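# Screw in and tighten the cap screw with a hex key

## Task

Drive the loose cap screw into the bar and turn it until it is tight, using the single hex key that fits it. The breadboard is free to move, and when you finish it has to be resting flat on the table.

## Robot and tools

Robot: two Doosan M1013 arms, left_arm and right_arm. Each carries a Robotiq 140 mm two-finger gripper whose fingers can fold, and a wrist camera. Base positions in the scene frame: left_arm at (+0.023, +0.610, 0) m, yawed slightly by quat_wxyz (+1.000, 0, 0, +0.018). right_arm at (-0.057, -0.596, 0) m, quat (+1.000, 0, 0, -0.021). Cameras: cam_head_left and cam_head_right (504x504), cam_left_wrist and cam_right_wrist (896x504).

Frames: the scene frame has its origin on the table top, halfway between the arms. +z points up, +x points out over the table, and left_arm sits on the +y side. Every hand pose, velocity and target you send or read is in that arm's own base frame. Table positions are in the scene frame. On the gripper, the fingers point along +z and close along y. end_effector_position is the centre of the closed pads. The fingertips stick out about 33 mm past it at small openings, and about 9 mm when fully open.

Row layout (used by execute_actions and move): 22 numbers, left arm first, then right arm. Each half is: x, y, z (metres, an absolute place in that arm's base frame); qw, qx, qy, qz (absolute orientation, w first); then gripper position, force_limit, speed, activate. The last four of each half run from -1 to 1. Gripper position +1 is fully open (140 mm), about -0.8 is where the pads touch, and -1 closes until blocked. force_limit sets the squeeze, roughly 14 N at -1 up to 58 N at +1 for a slow close. Faster closes squeeze harder. speed is finger speed, about 30 to 250 mm/s. Both start at +1. Keep activate at 0. Send 1 only once, when fault shows 7 or 13, with nothing touching the outside of the fingers.

Keeping an arm still: send its last reported pose and its current gripper numbers, unchanged, every time. Keep re-sending the same quaternion to hold an orientation. The controller limits each step's orientation change to 32 degrees from the measured one, so a large turn may need several commands.

Tools:
- execute_actions(actions, cameras): actions is a list of actions. Each action holds up to 15 rows, one row per 1/30 s step. A short action repeats its last row until 15 steps are done. Any target more than 0.6 m from the gripper's current position, along any gripper axis, gets the action refused. An empty list only reports the state and returns images. cameras is a list of names, ["all"], or [].
- move(target, speed, blend, stop_force, zero, blocking, cameras): moves each gripper in a straight line to absolute poses. target is one 22-number row or up to 15 rows, sharing at most 10 s. speed is in m/s (0.002 to 2, default 0.25), and turning is capped at twice that in rad/s. blend is a corner-rounding radius in m (0 means stop at each target). stop_force (10 to 80 N, one value for both arms) ends an arm's path when it feels that much push along its direction of travel. Use it only slowly and without turning the gripper. Leave it out when backing off a contact. zero (default true) re-zeroes the force reading before the move. blocking=false returns after about 0.5 s while the move runs on; it cannot be combined with stop_force. The result adds a "move:" line: done, off_target, moving, held or fault, plus limits=paced (pose clipped) or limits=held (steps withheld).
- wait(seconds 0 to 3600): lets time pass without sending anything new.
- stop(): brakes a running move.
- zoom_image(camera, region=[x0,y0,x1,y1]): gives a closer look at the latest image, up to 504x504 px.
- clear_fault(arm): clears a torque or force fault that has already been reported.
- read_manual(section="licences"): licence texts only.
- finished_scene(scene): ends the current scene, given its number. This cannot be undone.

Result lines: end_effector_position, end_effector_quat_wxyz and velocities (velocities are omitted while joints are still). Joint positions and joint torques. External joint torques (outside load per joint). Flange force along the gripper's x y z axes, which includes held weight and some error. Hand target, the pose the arm is actually heading to, which can fall short of your command. Tool commands, giving the current gripper settings. Gripper object_status: 0 moving, 1 blocked while opening, 2 blocked while closing (a grip), 3 reached the requested position or the pads met. position_measured is in counts: 3 is open, about 139 is 60 mm, 200 is 20 mm, 230 is pads touching. Gripper fault. Wrist depth is a 7x7 grid of distances in mm. There are also FAULT, MOTOR HOT and OVER-TEMPERATURE lines.

Gripping: close with -1 and check for status 2. Grip near the fingertips. Gripping close to the palm folds the fingers and holds thin parts poorly. A fingertip pushed onto a surface folds easily. To squeeze harder, raise force_limit and nudge position (for example -1 to -0.98). To loosen, open and close again slowly.

Avoid: hard or fast contact with anything. An arm faults at 144 N of outside force, or when a joint exceeds its torque limit. The limits in N m are waist and shoulder 302, elbow 142, forearm roll 27.7, wrist pitch 30.7, wrist roll 32.6; held weight counts toward them. Too-fast tool motion also faults. Targets even slightly past a firm contact can fault the stiff arm. Also avoid: the arms hitting each other, or closing a gripper on the other arm's fingers. Paths that pass near an arm's own base. Long stretched-out holds, which heat the motors. Heavy squeezes on parts that are still supported. Dropping or flinging parts. Tipping the loose breadboard. Letting anything leave the table.

Each tool is called after "Request:" by a JSON object that holds its "op" and its "data".

## Session

Request:
{"op": "execute_actions", "data": {"actions": []}}

Scene clock: 0.00 s.
left_arm: end_effector_position=(+0.5344, -0.5731, +0.1154) position_measured=3 object_status=3 fault=0 end_effector_quat_wxyz=(-0.189, +0.768, +0.511, +0.336) | right_arm: end_effector_position=(+0.2961, +0.4880, +0.3686) position_measured=3 object_status=3 fault=0 end_effector_quat_wxyz=(-0.135, -0.298, +0.929, -0.173)
Joint positions: left_arm=[-1.11 0.711 1.37 0.607 1.598 -0.87] | right_arm=[1.015 0.257 1.463 -0.089 1.855 -1.182]
Joint velocities: within noise
Joint torques (N m): no reading
External joint torques (N m): no reading
Flange force (N): no reading
Wrist depth (mm): cam_left_wrist=[321 329 332 342 340 347 - / 297 - 306 308 329 324 - / - 281 286 285 - - 301 / - 125 - 267 268 - 116 / - 108 - 222 - - 104 / - 108 206 239 236 - 104 / - 194 194 - 224 - -] | cam_right_wrist=[- 612 555 549 496 462 433 / 665 611 563 529 496 461 436 / 668 602 564 526 495 455 436 / 656 128 566 523 467 130 427 / 86 111 553 523 466 130 98 / - 585 544 496 466 441 94 / - 589 550 492 457 443 -]
Hand target: left_arm +0.5344, -0.5731, +0.1154; -0.189, +0.768, +0.511, +0.336 | right_arm +0.2961, +0.4880, +0.3686; -0.135, -0.298, +0.929, -0.173
Tool commands: left_gripper/position=+1.0 left_gripper/force_limit=+1.0 left_gripper/speed=+1.0 left_gripper/activate=+0.0 right_gripper/position=+1.0 right_gripper/force_limit=+1.0 right_gripper/speed=+1.0 right_gripper/activate=+0.0

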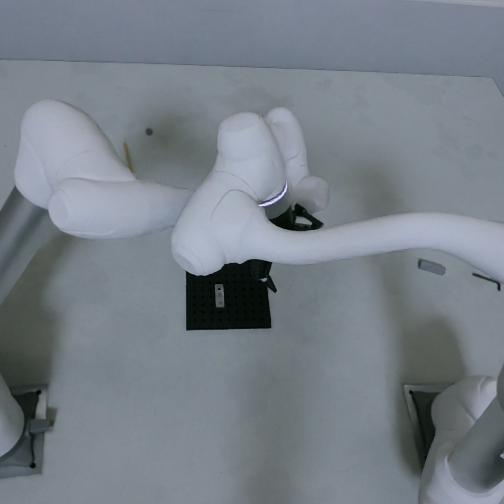

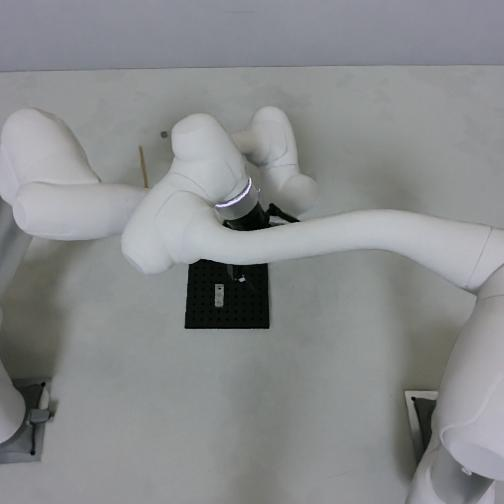

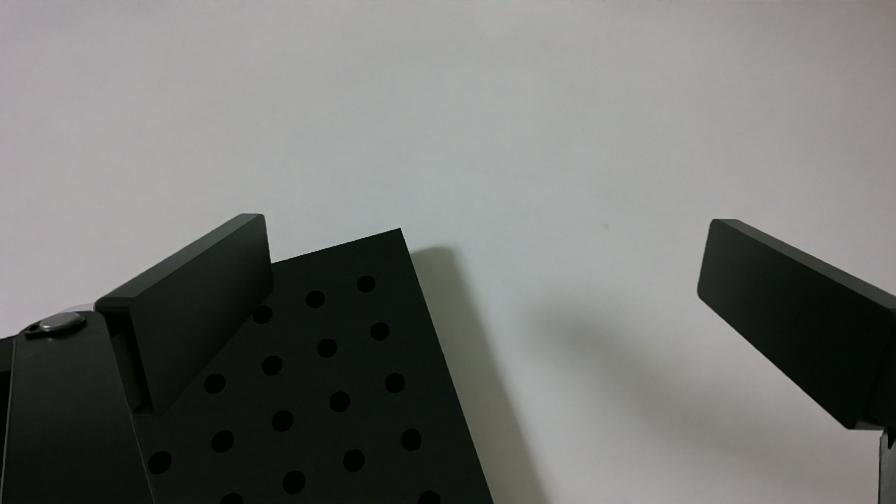

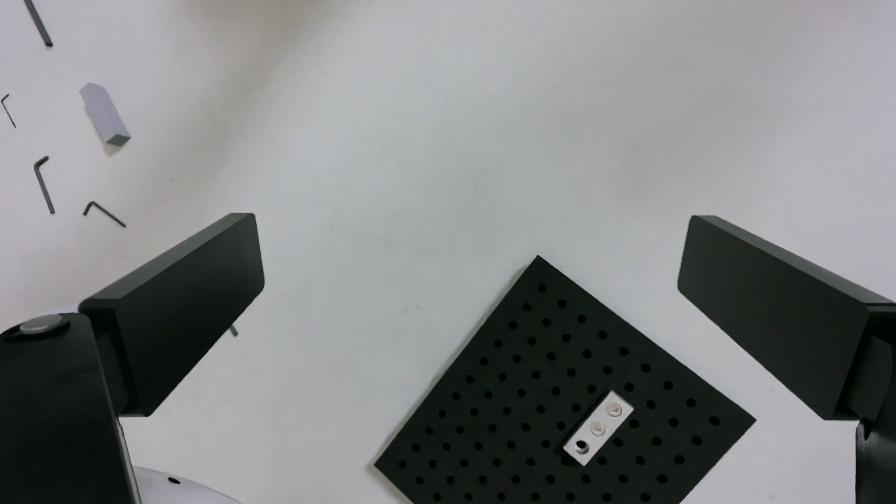

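Request:
{"op": "zoom_image", "data": {"camera": "cam_right_wrist", "region": [520, 360, 680, 490]}}

Request:
{"op": "zoom_image", "data": {"camera": "cam_right_wrist", "region": [0, 0, 250, 350]}}

Request:
{"op": "zoom_image", "data": {"camera": "cam_head_left", "region": [90, 100, 210, 200]}}

Request:
{"op": "zoom_image", "data": {"camera": "cam_head_left", "region": [340, 160, 504, 340]}}

Scaled by 3.150 from the camera's image (finer frame: 1280x720).

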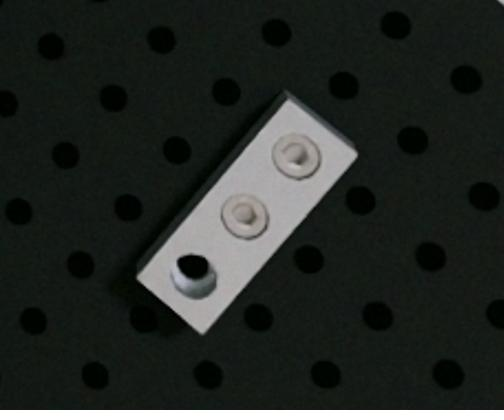

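Scaled by 1.440 from the camera's image (finer frame: 1280x720).

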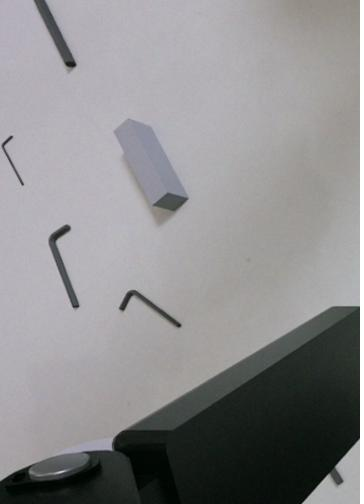

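Scaled by 4.200 from the camera's image (finer frame: 720x720).

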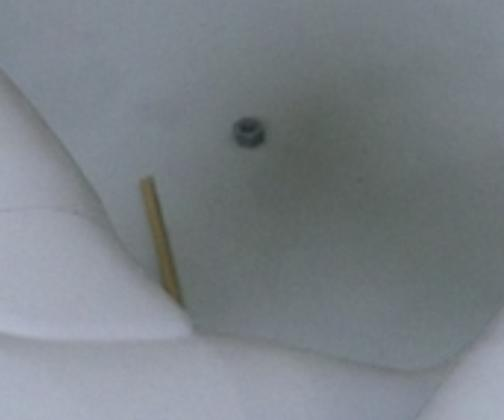

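Scaled by 2.800 from the camera's image (finer frame: 720x720).

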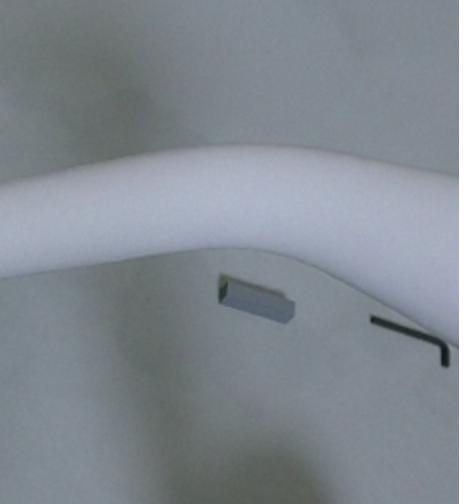

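Request:
{"op": "move", "data": {"target": [0.70,-0.35,0.42,0,1,0,0,1,1,1,0, 0.45,-0.10,0.45,0,0,1,0,1,1,1,0], "speed": 0.5, "cameras": ["all"]}}

Scene clock: 20.53 s.
left_arm: end_effector_position=(+0.7000, -0.3500, +0.4200) position_measured=3 object_status=3 fault=0 end_effector_quat_wxyz=(+0.000, +1.000, +0.000, +0.000) | right_arm: end_effector_position=(+0.4500, -0.0999, +0.4500) position_measured=3 object_status=3 fault=0 end_effector_quat_wxyz=(+0.000, +0.000, +1.000, +0.000)
Joint positions: left_arm=[-0.508 0.368 1.164 0 1.609 1.063] | right_arm=[-0.293 -0.161 1.699 0 1.603 -1.864]
Joint torques (N m): left_arm=[3.8 -83.73 -43.2 4.24 0.33 0.49] | right_arm=[0.74 -22.86 -41.96 4.71 -0.59 -0.02]
External joint torques (N m): left_arm=[-3.41 4.77 1.37 0.09 -0.38 -0.49] | right_arm=[-0.84 -2.4 -0.28 -0.39 0.62 0.02]
Flange force (N): left_arm=[1.8 6.5 2.9] | right_arm=[4.1 -0.9 -1.5]
Wrist depth (mm): cam_left_wrist=[502 493 492 498 486 - 486 / 526 515 - - - - 519 / 554 560 547 542 - - 525 / - 125 - 601 - 139 556 / - 108 - 608 633 130 104 / - 101 - - - 605 104 / - 671 - - - 697 -] | cam_right_wrist=[530 525 534 528 532 532 531 / 558 559 569 555 569 549 550 / 586 591 589 577 604 582 611 / - 129 - 615 622 130 614 / 86 111 653 663 - 130 98 / - 691 - 704 - 715 94 / - 747 - - 807 727 -]
Hand target: left_arm +0.7000, -0.3500, +0.4200; +0.000, +1.000, +0.000, +0.000 | right_arm +0.4500, -0.1000, +0.4500; +0.000, +0.000, +1.000, +0.000
Off the commanded pose: left_arm 0.000 m, 0 deg | right_arm 0.000 m, 0 deg.
move: done

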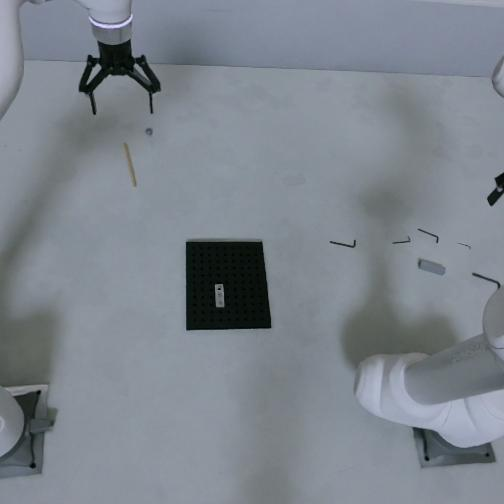

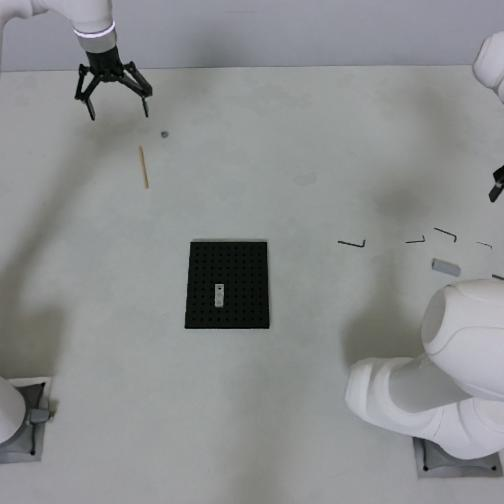

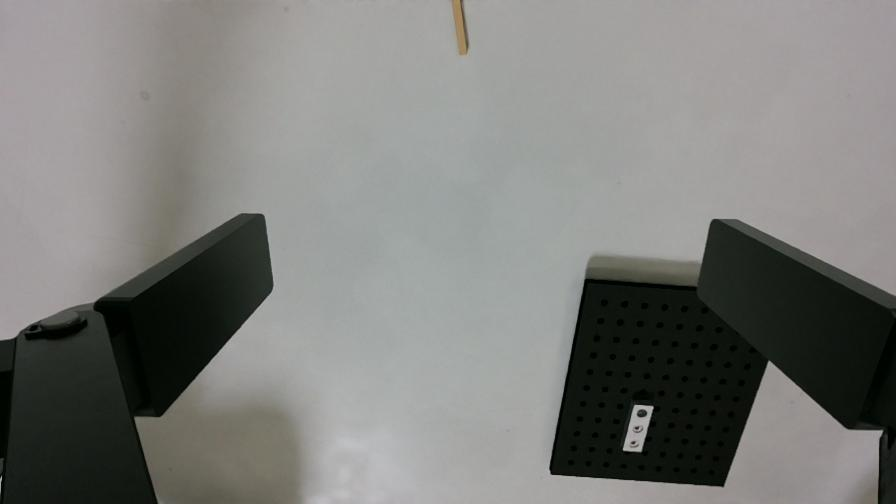

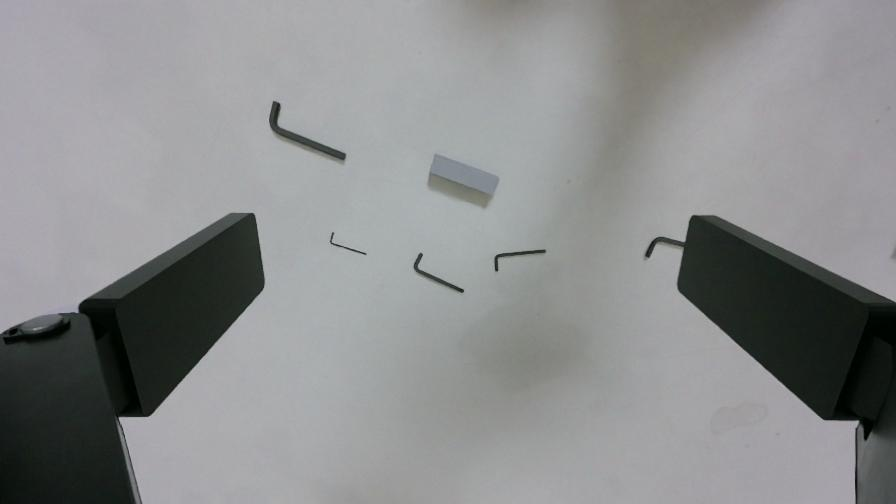

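Request:
{"op": "zoom_image", "data": {"camera": "cam_left_wrist", "region": [600, 390, 680, 470]}}

Request:
{"op": "zoom_image", "data": {"camera": "cam_right_wrist", "region": [250, 90, 700, 310]}}

Request:
{"op": "move", "data": {"target": [0.85,-0.35,0.36,0,1,0,0,1,1,1,0, 0.45,-0.10,0.30,0,0,1,0,1,1,1,0], "speed": 0.4, "cameras": ["cam_left_wrist","cam_right_wrist"]}}

Scaled by 6.300 from the camera's image (finer frame: 1280x720).

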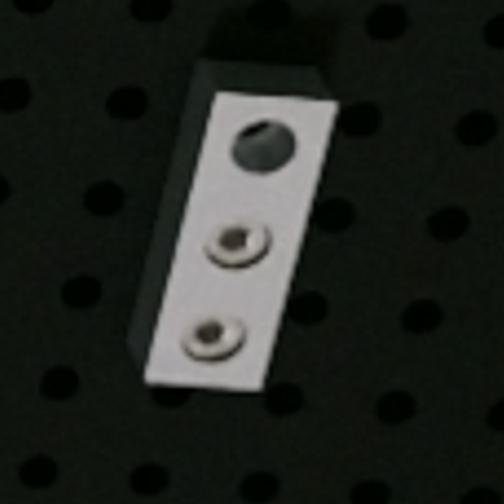

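Scaled by 1.120 from the camera's image (finer frame: 1280x720).

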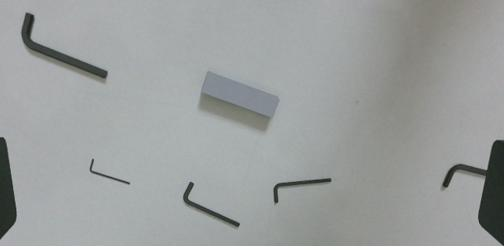

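Scene clock: 27.57 s.
left_arm: end_effector_position=(+0.8500, -0.3499, +0.3601) position_measured=3 object_status=3 fault=0 end_effector_quat_wxyz=(+0.000, +1.000, +0.000, +0.000) | right_arm: end_effector_position=(+0.4500, -0.1000, +0.3000) position_measured=3 object_status=3 fault=0 end_effector_quat_wxyz=(+0.000, +0.000, +1.000, +0.000)
Joint positions: left_arm=[-0.428 0.621 0.886 0 1.635 1.143] | right_arm=[-0.294 -0.134 1.948 0 1.328 -1.864]
Joint torques (N m): left_arm=[4.11 -106.8 -43.13 4.24 0.35 0.42] | right_arm=[-0.18 -24.57 -40.78 4.56 -0.55 -0.01]
External joint torques (N m): left_arm=[-3.98 4.92 1.26 0.08 -0.4 -0.42] | right_arm=[0.12 -2.23 -0.11 -0.37 0.59 0.01]
Flange force (N): left_arm=[3.0 6.4 2.6] | right_arm=[3.6 1.1 -2.2]
Wrist depth (mm): cam_left_wrist=[- 447 - - 441 441 - / - 488 464 465 - 456 - / 500 - - - - - - / - 125 - - 517 139 500 / - 109 - 546 - - 104 / - 102 - - 597 - 104 / - 620 - - - 568 -] | cam_right_wrist=[395 392 395 390 394 393 392 / 414 414 411 415 410 414 414 / 439 434 440 426 435 435 432 / 455 129 454 459 455 130 455 / 86 119 526 483 485 130 98 / - 111 522 522 527 529 94 / - 570 554 553 556 553 -]
Hand target: left_arm +0.8500, -0.3500, +0.3600; +0.000, +1.000, +0.000, +0.000 | right_arm +0.4500, -0.1000, +0.3000; +0.000, +0.000, +1.000, +0.000
Off the commanded pose: left_arm 0.000 m, 0 deg | right_arm 0.000 m, 0 deg.
move: done

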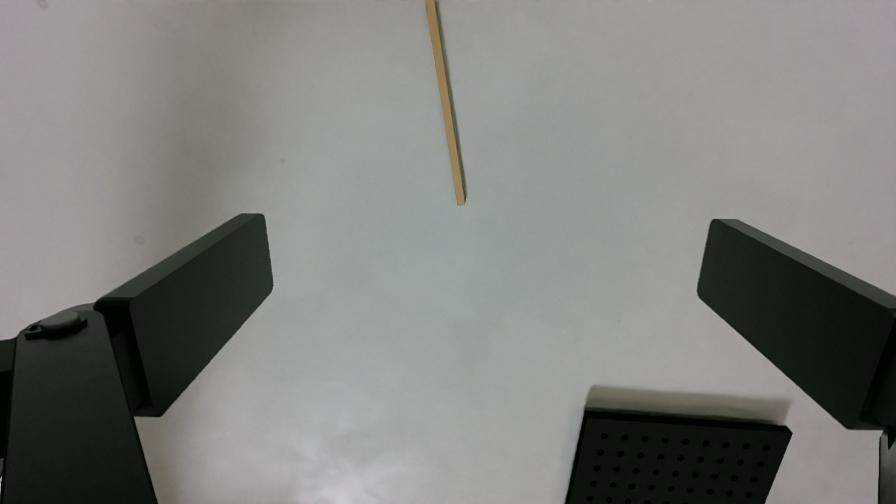

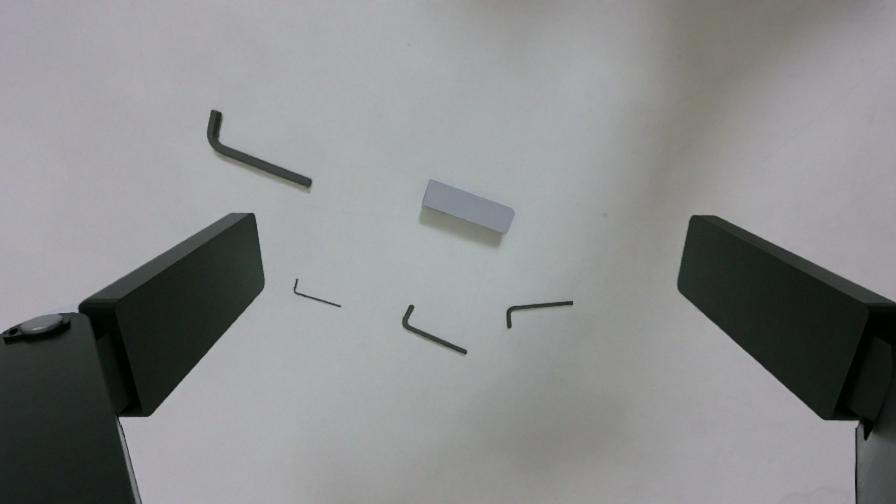

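Request:
{"op": "move", "data": {"target": [0.98,-0.38,0.20,0,1,0,0,1,1,1,0, 0.54,0.0,0.20,0,0,1,0,1,1,1,0], "speed": 0.4, "cameras": ["all"]}}

Request:
{"op": "zoom_image", "data": {"camera": "cam_right_wrist", "region": [220, 150, 700, 420]}}

Scene clock: 46.03 s.
left_arm: end_effector_position=(+0.9800, -0.3800, +0.2001) position_measured=3 object_status=3 fault=0 end_effector_quat_wxyz=(+0.000, +1.000, +0.000, +0.000) | right_arm: end_effector_position=(+0.5400, +0.0000, +0.2000) position_measured=3 object_status=3 fault=0 end_effector_quat_wxyz=(+0.000, +0.000, +1.000, +0.000)
Joint positions: left_arm=[-0.403 0.915 0.652 0 1.575 1.168] | right_arm=[-0.064 0.054 1.958 0 1.129 -1.635]
Joint torques (N m): left_arm=[4.42 -129.11 -43.27 4.3 0.35 0.44] | right_arm=[-0.4 -40.31 -38.06 4.26 -0.53 0.03]
External joint torques (N m): left_arm=[-5.28 5.6 1.42 -0.02 -0.4 -0.44] | right_arm=[0.27 -3.25 -0.2 -0.33 0.56 -0.03]
Flange force (N): left_arm=[4.3 7.5 3.2] | right_arm=[4.7 0.4 -3.7]
Wrist depth (mm): cam_left_wrist=[303 - 304 294 - 303 300 / 317 - - 314 317 310 - / - 329 - 330 319 - 328 / - 125 - 334 - 139 114 / - 108 - - 370 - 104 / - 102 426 394 - 392 104 / - - - 421 415 417 -] | cam_right_wrist=[300 302 301 302 302 302 302 / 318 312 310 318 317 318 318 / 333 334 334 336 333 333 336 / 350 129 353 354 354 130 349 / 86 119 377 373 374 139 99 / - 397 399 400 400 404 94 / - 427 427 428 424 426 -]
Hand target: left_arm +0.9800, -0.3800, +0.2000; +0.000, +1.000, +0.000, +0.000 | right_arm +0.5400, +0.0000, +0.2000; +0.000, +0.000, +1.000, +0.000
Off the commanded pose: left_arm 0.000 m, 0 deg | right_arm 0.000 m, 0 deg.
move: done

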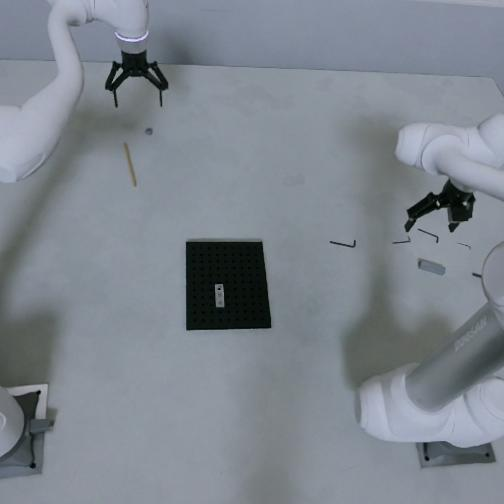

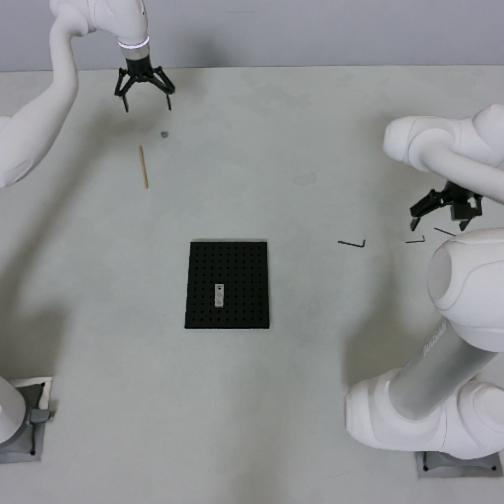

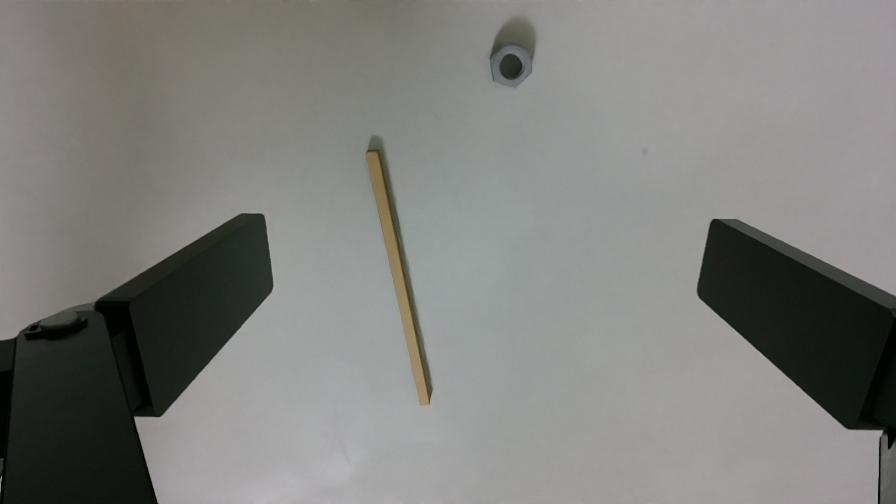

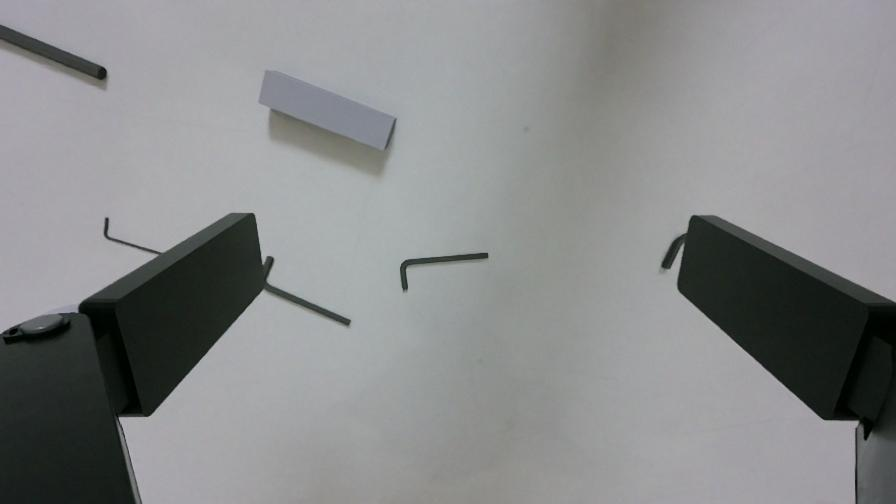

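Scaled by 1.050 from the camera's image (finer frame: 1280x720).

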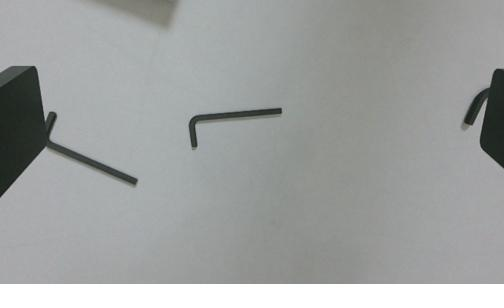

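Request:
{"op": "move", "data": {"target": [[0.6,-0.45,0.25,0,1,0,0,1,1,1,0, 0.54,0.0,0.20,0,0,1,0,1,1,1,0],[0.34,-0.60,0.15,0,1,0,0,1,1,1,0, 0.54,0.0,0.20,0,0,1,0,1,1,1,0]], "speed": 0.5, "blend": [0.1,0], "cameras": ["cam_left_wrist"]}}

Request:
{"op": "zoom_image", "data": {"camera": "cam_left_wrist", "region": [380, 180, 560, 330]}}

Scene clock: 55.40 s.
left_arm: end_effector_position=(+0.3401, -0.5999, +0.1500) position_measured=3 object_status=3 fault=0 end_effector_quat_wxyz=(+0.000, +1.000, +0.000, +0.000) | right_arm: end_effector_position=(+0.5400, +0.0000, +0.2000) position_measured=3 object_status=3 fault=0 end_effector_quat_wxyz=(+0.000, +0.000, +1.000, +0.000)
Joint positions: left_arm=[-1.105 0.317 1.735 0 1.089 0.466] | right_arm=[-0.064 0.054 1.958 0 1.129 -1.635]
Joint torques (N m): left_arm=[4.85 -74.04 -38.06 3.76 0.39 0.44] | right_arm=[-0.75 -39.75 -37.71 4.2 -0.47 0]
External joint torques (N m): left_arm=[-4.84 4.85 0.96 0.08 -0.42 -0.44] | right_arm=[0.9 -4.46 -0.62 -0.26 0.51 0]
Flange force (N): left_arm=[-4.5 7.7 5.3] | right_arm=[5.8 1.7 -5.0]
Wrist depth (mm): cam_left_wrist=[- - - 237 232 230 245 / - - - 246 244 241 - / 287 295 - 254 257 258 278 / 306 125 278 276 275 262 116 / - 108 285 286 285 131 104 / - 101 334 336 334 - 104 / - - - 364 361 360 -] | cam_right_wrist=[300 302 300 301 301 301 299 / 318 320 313 318 316 320 322 / 336 336 336 332 334 335 332 / 352 128 355 353 352 130 348 / 86 119 373 376 374 139 98 / - 396 402 401 400 400 94 / - 427 428 425 428 426 -]
Hand target: left_arm +0.3400, -0.6000, +0.1500; +0.000, +1.000, +0.000, +0.000 | right_arm +0.5400, +0.0000, +0.2000; +0.000, +0.000, +1.000, +0.000
Off the commanded pose: left_arm 0.000 m, 0 deg | right_arm 0.000 m, 0 deg.
move: done

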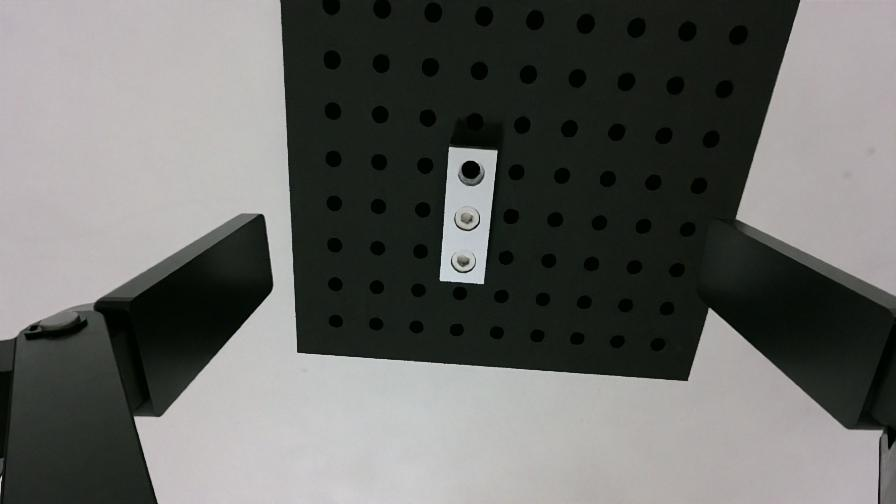

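Scaled by 2.800 from the camera's image (finer frame: 1280x720).

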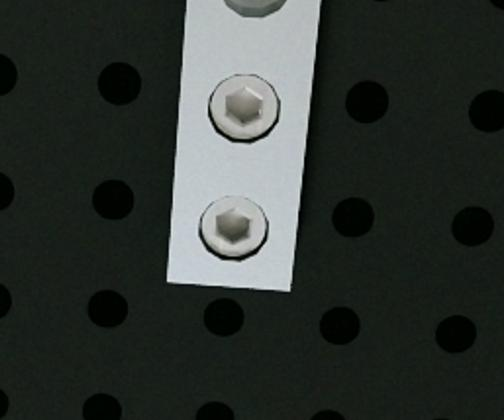

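Request:
{"op": "zoom_image", "data": {"camera": "cam_left_wrist", "region": [430, 130, 520, 220]}}

Request:
{"op": "zoom_image", "data": {"camera": "cam_left_wrist", "region": [430, 180, 520, 290]}}

Scaled by 5.600 from the camera's image (finer frame: 1280x720).

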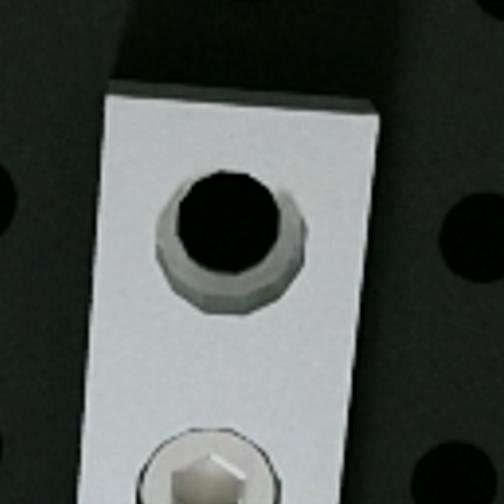

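Scaled by 4.582 from the camera's image (finer frame: 1280x720).

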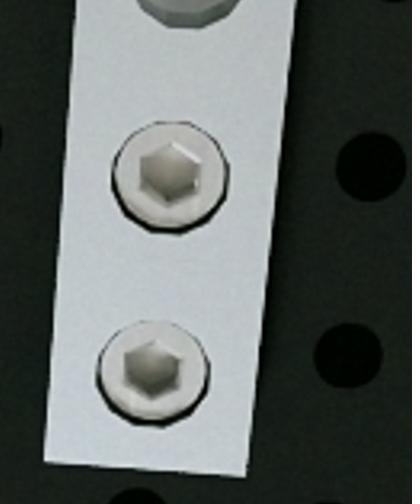

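Request:
{"op": "wait", "data": {"seconds": 0, "cameras": ["cam_head_left","cam_head_right"]}}

Request:
{"op": "zoom_image", "data": {"camera": "cam_head_left", "region": [0, 60, 252, 312]}}

Request:
{"op": "zoom_image", "data": {"camera": "cam_head_left", "region": [252, 60, 504, 312]}}

Request:
{"op": "zoom_image", "data": {"camera": "cam_head_left", "region": [0, 252, 252, 504]}}

Request:
{"op": "zoom_image", "data": {"camera": "cam_head_left", "region": [252, 252, 504, 504]}}

Scene clock: 64.53 s.
left_arm: end_effector_position=(+0.3400, -0.6000, +0.1500) position_measured=3 object_status=3 fault=0 end_effector_quat_wxyz=(+0.000, +1.000, +0.000, +0.000) | right_arm: end_effector_position=(+0.5400, +0.0000, +0.2000) position_measured=3 object_status=3 fault=0 end_effector_quat_wxyz=(+0.000, +0.000, +1.000, +0.000)
Joint positions: left_arm=[-1.105 0.317 1.735 0 1.089 0.466] | right_arm=[-0.064 0.054 1.958 0 1.129 -1.635]
Joint torques (N m): left_arm=[4.34 -73.44 -38.17 3.79 0.37 0.44] | right_arm=[0.3 -40.02 -37.75 4.24 -0.55 0.02]
External joint torques (N m): left_arm=[-4.36 4.38 1.18 0.04 -0.39 -0.44] | right_arm=[-0.25 -3.72 -0.33 -0.33 0.6 -0.02]
Flange force (N): left_arm=[-4.4 6.4 5.1] | right_arm=[5.3 -0.5 -4.3]
Wrist depth (mm): cam_left_wrist=[261 257 235 233 231 230 252 / - - 250 248 244 239 265 / - - - 252 255 254 - / - 125 - 257 271 262 109 / - 108 - 288 - 277 104 / - 331 344 - 333 333 104 / - - - 362 - 349 -] | cam_right_wrist=[300 302 299 303 302 302 304 / 319 319 312 321 316 316 318 / 334 335 336 333 338 335 334 / 351 129 356 350 354 130 345 / 86 119 371 383 377 130 98 / - 395 406 398 400 400 94 / - 427 428 428 425 429 -]
Hand target: left_arm +0.3400, -0.6000, +0.1500; +0.000, +1.000, +0.000, +0.000 | right_arm +0.5400, +0.0000, +0.2000; +0.000, +0.000, +1.000, +0.000
Tool commands: left_gripper/position=+1.0 left_gripper/force_limit=+1.0 left_gripper/speed=+1.0 left_gripper/activate=+0.0 right_gripper/position=+1.0 right_gripper/force_limit=+1.0 right_gripper/speed=+1.0 right_gripper/activate=+0.0
Off the commanded pose: left_arm 0.000 m, 0 deg | right_arm 0.000 m, 0 deg.

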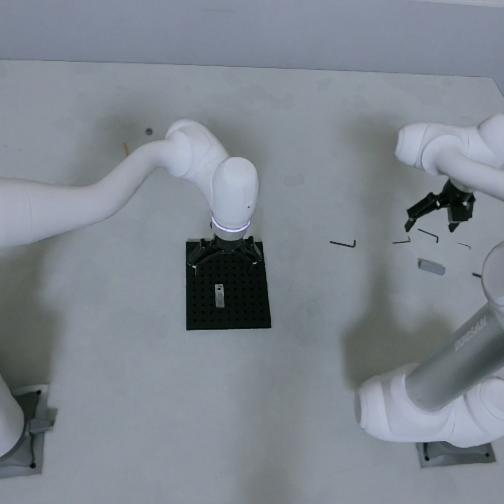

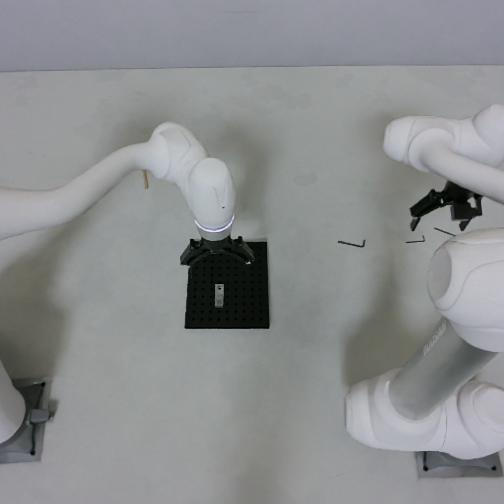

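Scaled by 2.000 from the camera's image (finer frame: 720x720).

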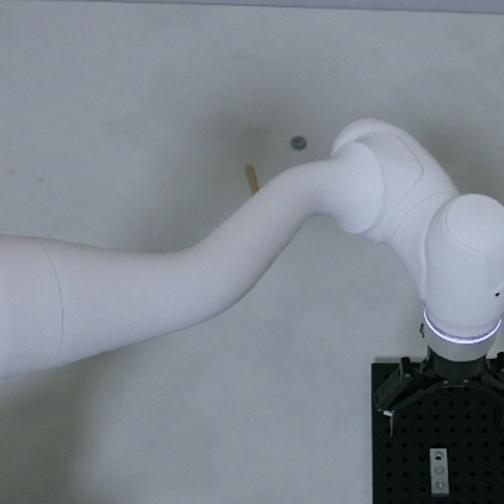

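Scaled by 2.000 from the camera's image (finer frame: 720x720).

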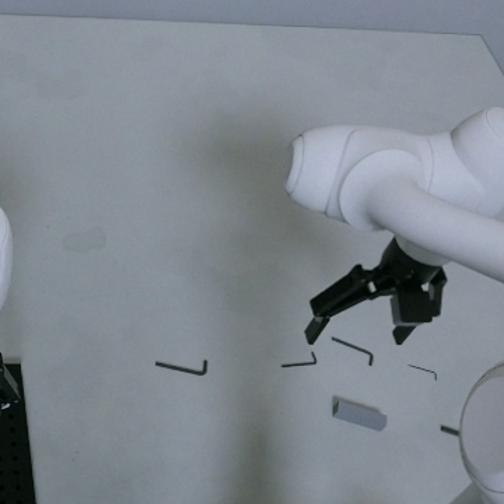

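Scaled by 2.000 from the camera's image (finer frame: 720x720).

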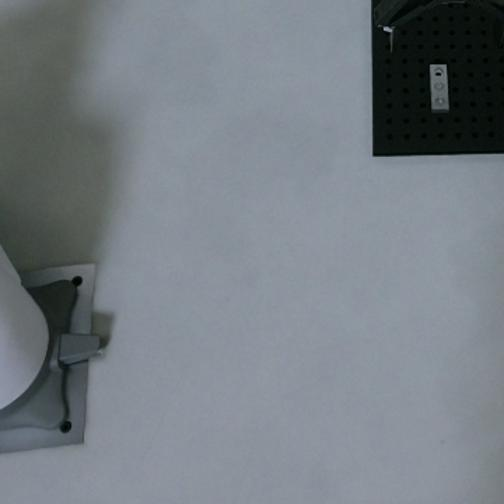

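Scaled by 2.000 from the camera's image (finer frame: 720x720).

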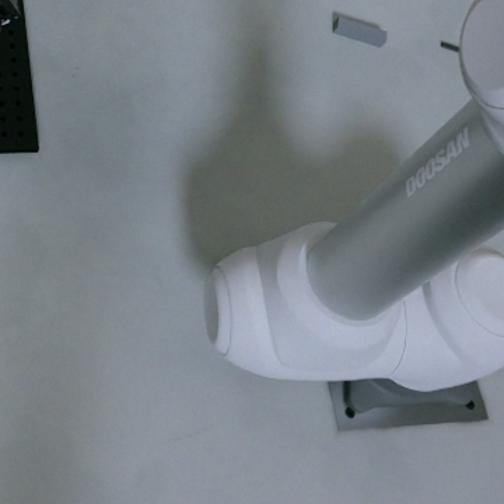

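Request:
{"op": "move", "data": {"target": [[0.5,-0.25,0.4,0,1,0,0,1,1,1,0, 0.54,0.0,0.30,0,0,1,0,1,1,1,0],[0.45,0.1,0.45,0,1,0,0,1,1,1,0, 0.45,0.4,0.45,0,0,1,0,1,1,1,0]], "speed": 0.5, "blend": [0.1,0], "cameras": ["all"]}}

Request:
{"op": "zoom_image", "data": {"camera": "cam_head_left", "region": [300, 180, 504, 504]}}

Request:
{"op": "zoom_image", "data": {"camera": "cam_head_left", "region": [170, 180, 300, 350]}}

Scene clock: 75.43 s.
left_arm: end_effector_position=(+0.4500, +0.1000, +0.4500) position_measured=3 object_status=3 fault=0 end_effector_quat_wxyz=(+0.000, +1.000, +0.000, +0.000) | right_arm: end_effector_position=(+0.4500, +0.3999, +0.4500) position_measured=3 object_status=3 fault=0 end_effector_quat_wxyz=(+0.000, +0.000, +1.000, +0.000)
Joint positions: left_arm=[0.144 -0.16 1.699 0 1.603 1.715] | right_arm=[0.669 0.068 1.482 0 1.591 -0.901]
Joint torques (N m): left_arm=[4.54 -28.78 -43.24 4.25 0.34 0.46] | right_arm=[-0.3 -45.59 -41.46 4.72 -0.64 0.01]
External joint torques (N m): left_arm=[-4.67 3.64 1.51 0.01 -0.39 -0.46] | right_arm=[0.16 -2.89 -0.68 -0.36 0.64 -0.01]
Flange force (N): left_arm=[5.5 10.2 3.3] | right_arm=[2.7 -2.1 -2.3]
Wrist depth (mm): cam_left_wrist=[526 - - 533 - 514 - / - - - 578 - 553 - / 574 589 - - - 579 575 / 605 125 602 594 - 139 111 / - 108 - - 623 - 104 / - 102 661 645 682 732 104 / - 730 716 565 586 714 -] | cam_right_wrist=[542 532 534 531 506 502 526 / 556 554 559 559 525 543 556 / 588 586 584 581 569 576 586 / 589 129 614 646 596 130 605 / 86 111 656 - - 122 98 / - 111 749 - 747 696 94 / - 772 - 753 736 765 -]
Hand target: left_arm +0.4500, +0.1000, +0.4500; +0.000, +1.000, +0.000, +0.000 | right_arm +0.4500, +0.4000, +0.4500; +0.000, +0.000, +1.000, +0.000
Off the commanded pose: left_arm 0.000 m, 0 deg | right_arm 0.000 m, 0 deg.
move: done

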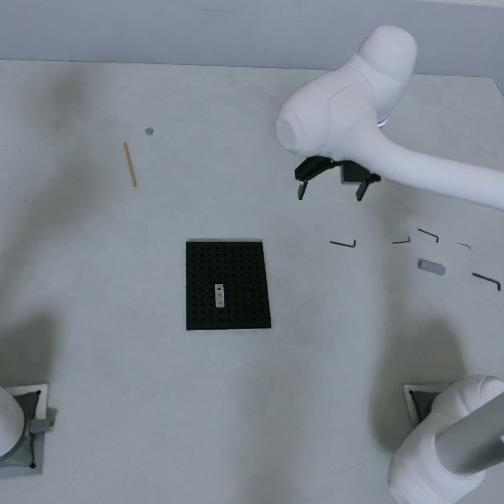

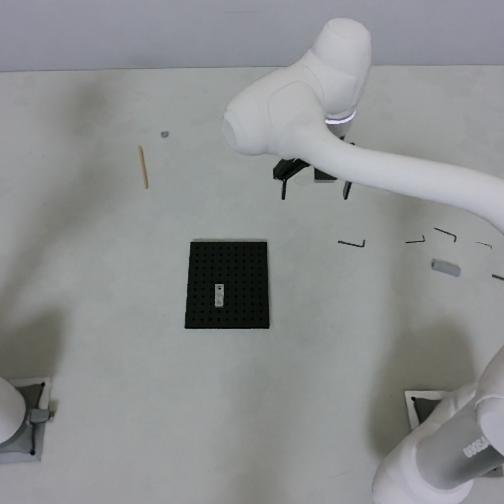

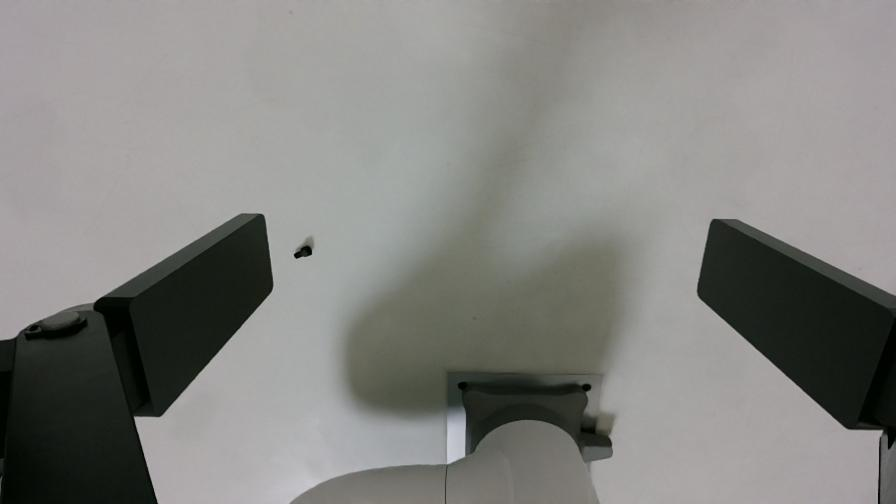

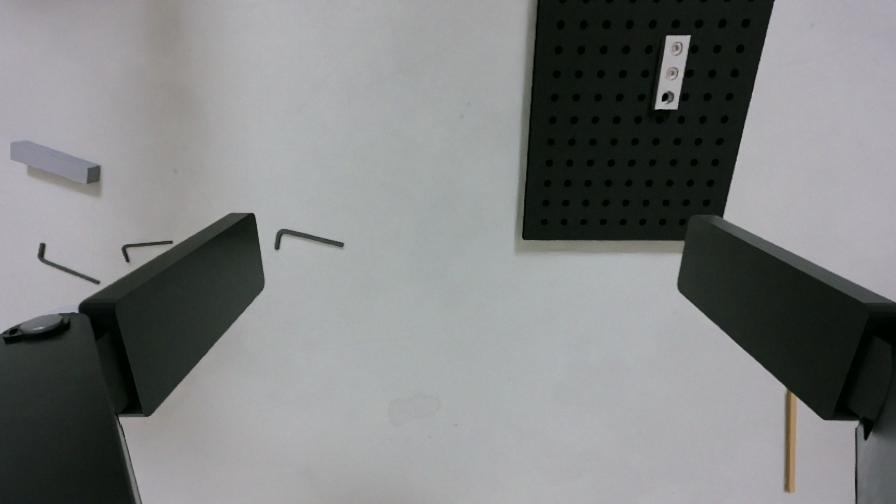

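Scaled by 1.556 from the camera's image (finer frame: 720x720).

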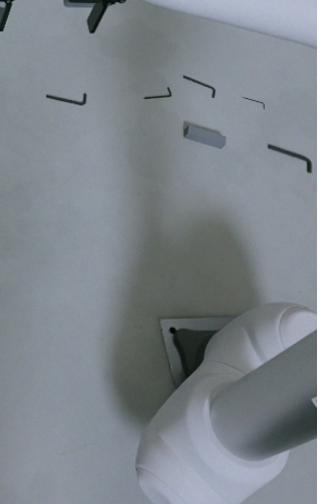

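Scaled by 2.965 from the camera's image (finer frame: 720x720).

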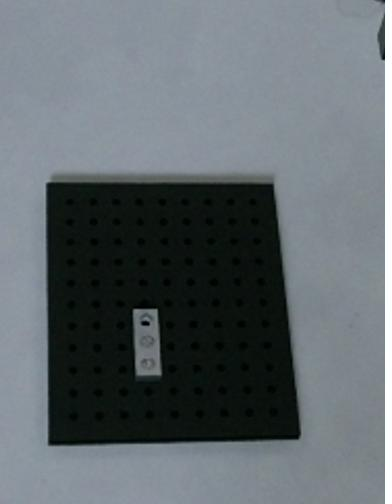

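Request:
{"op": "zoom_image", "data": {"camera": "cam_left_wrist", "region": [270, 220, 340, 280]}}

Request:
{"op": "move", "data": {"target": [0.36,0.30,0.15,0,1,0,0,1,1,1,0, 0.54,0.16,0.20,0,0,1,0,1,1,1,0], "speed": 0.5, "cameras": ["cam_left_wrist","cam_right_wrist"]}}

Request:
{"op": "zoom_image", "data": {"camera": "cam_right_wrist", "region": [340, 180, 560, 330]}}

Request:
{"op": "zoom_image", "data": {"camera": "cam_left_wrist", "region": [340, 150, 560, 350]}}

Scaled by 7.200 from the camera's image (finer frame: 1280x720).

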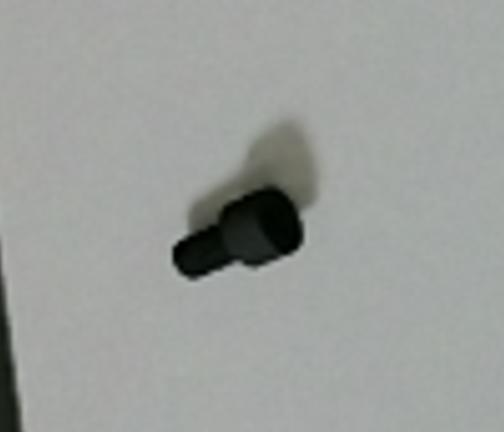

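Scene clock: 81.43 s.
left_arm: end_effector_position=(+0.3600, +0.3000, +0.1500) position_measured=3 object_status=3 fault=0 end_effector_quat_wxyz=(+0.000, +1.000, +0.000, +0.000) | right_arm: end_effector_position=(+0.5400, +0.1600, +0.2001) position_measured=3 object_status=3 fault=0 end_effector_quat_wxyz=(+0.000, +0.000, +1.000, +0.000)
Joint positions: left_arm=[0.621 -0.017 2.133 0 1.026 2.192] | right_arm=[0.227 0.09 1.919 0 1.132 -1.344]
Joint torques (N m): left_arm=[4.37 -38.83 -36.84 3.53 0.37 0.45] | right_arm=[-0.15 -43.89 -38.01 4.33 -0.58 0.06]
External joint torques (N m): left_arm=[-4.49 4.94 1.04 0.11 -0.41 -0.45] | right_arm=[-0.01 -4.17 -0.49 -0.37 0.61 -0.06]
Flange force (N): left_arm=[11.1 4.5 6.9] | right_arm=[5.3 -1.7 -4.8]
Wrist depth (mm): cam_left_wrist=[258 258 257 256 253 254 257 / - 270 - 268 266 267 266 / - 284 282 - 284 - 285 / 304 125 - 295 - 141 288 / - 108 - - - - 104 / - 102 - 321 335 331 104 / - - 365 - - - 350] | cam_right_wrist=[304 302 302 301 300 300 300 / 302 315 314 318 317 317 316 / 336 335 335 336 330 333 336 / 352 129 354 354 355 130 350 / 86 119 376 376 376 139 98 / - 398 402 398 402 419 94 / - 429 429 426 426 429 -]
Hand target: left_arm +0.3600, +0.3000, +0.1500; +0.000, +1.000, +0.000, +0.000 | right_arm +0.5400, +0.1600, +0.2000; +0.000, +0.000, +1.000, +0.000
Off the commanded pose: left_arm 0.000 m, 0 deg | right_arm 0.000 m, 0 deg.
move: done

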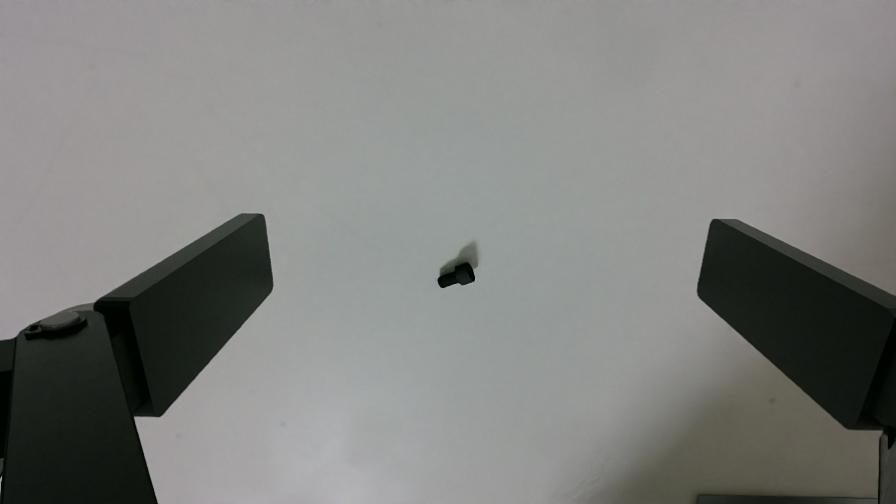

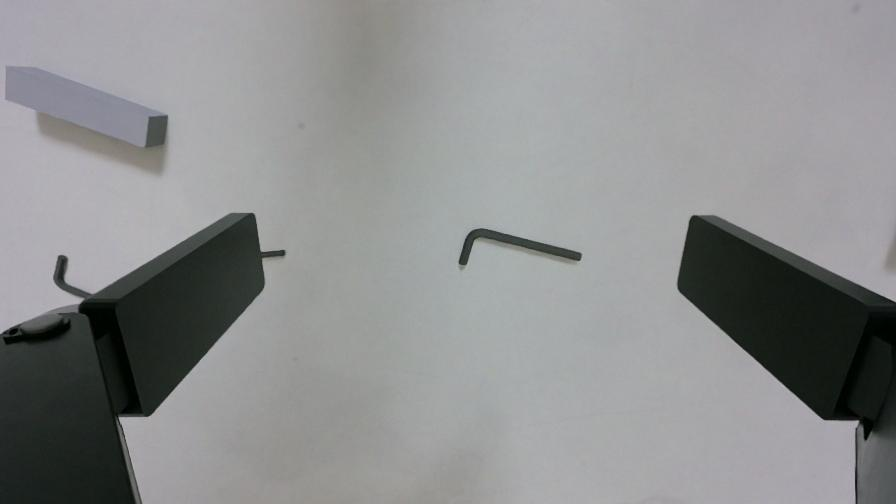

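Scaled by 2.291 from the camera's image (finer frame: 1280x720).

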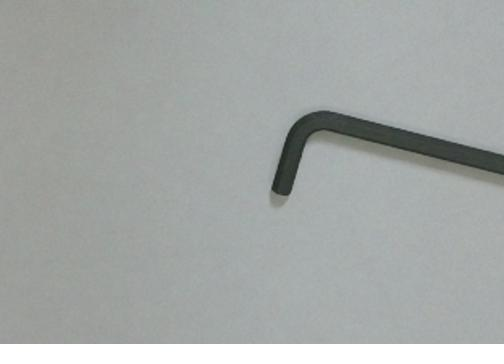

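Scaled by 2.291 from the camera's image (finer frame: 1280x720).

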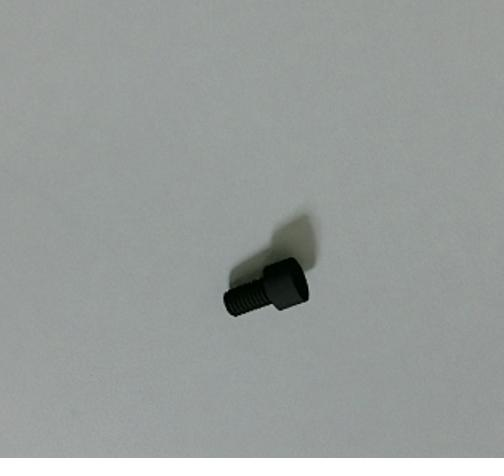

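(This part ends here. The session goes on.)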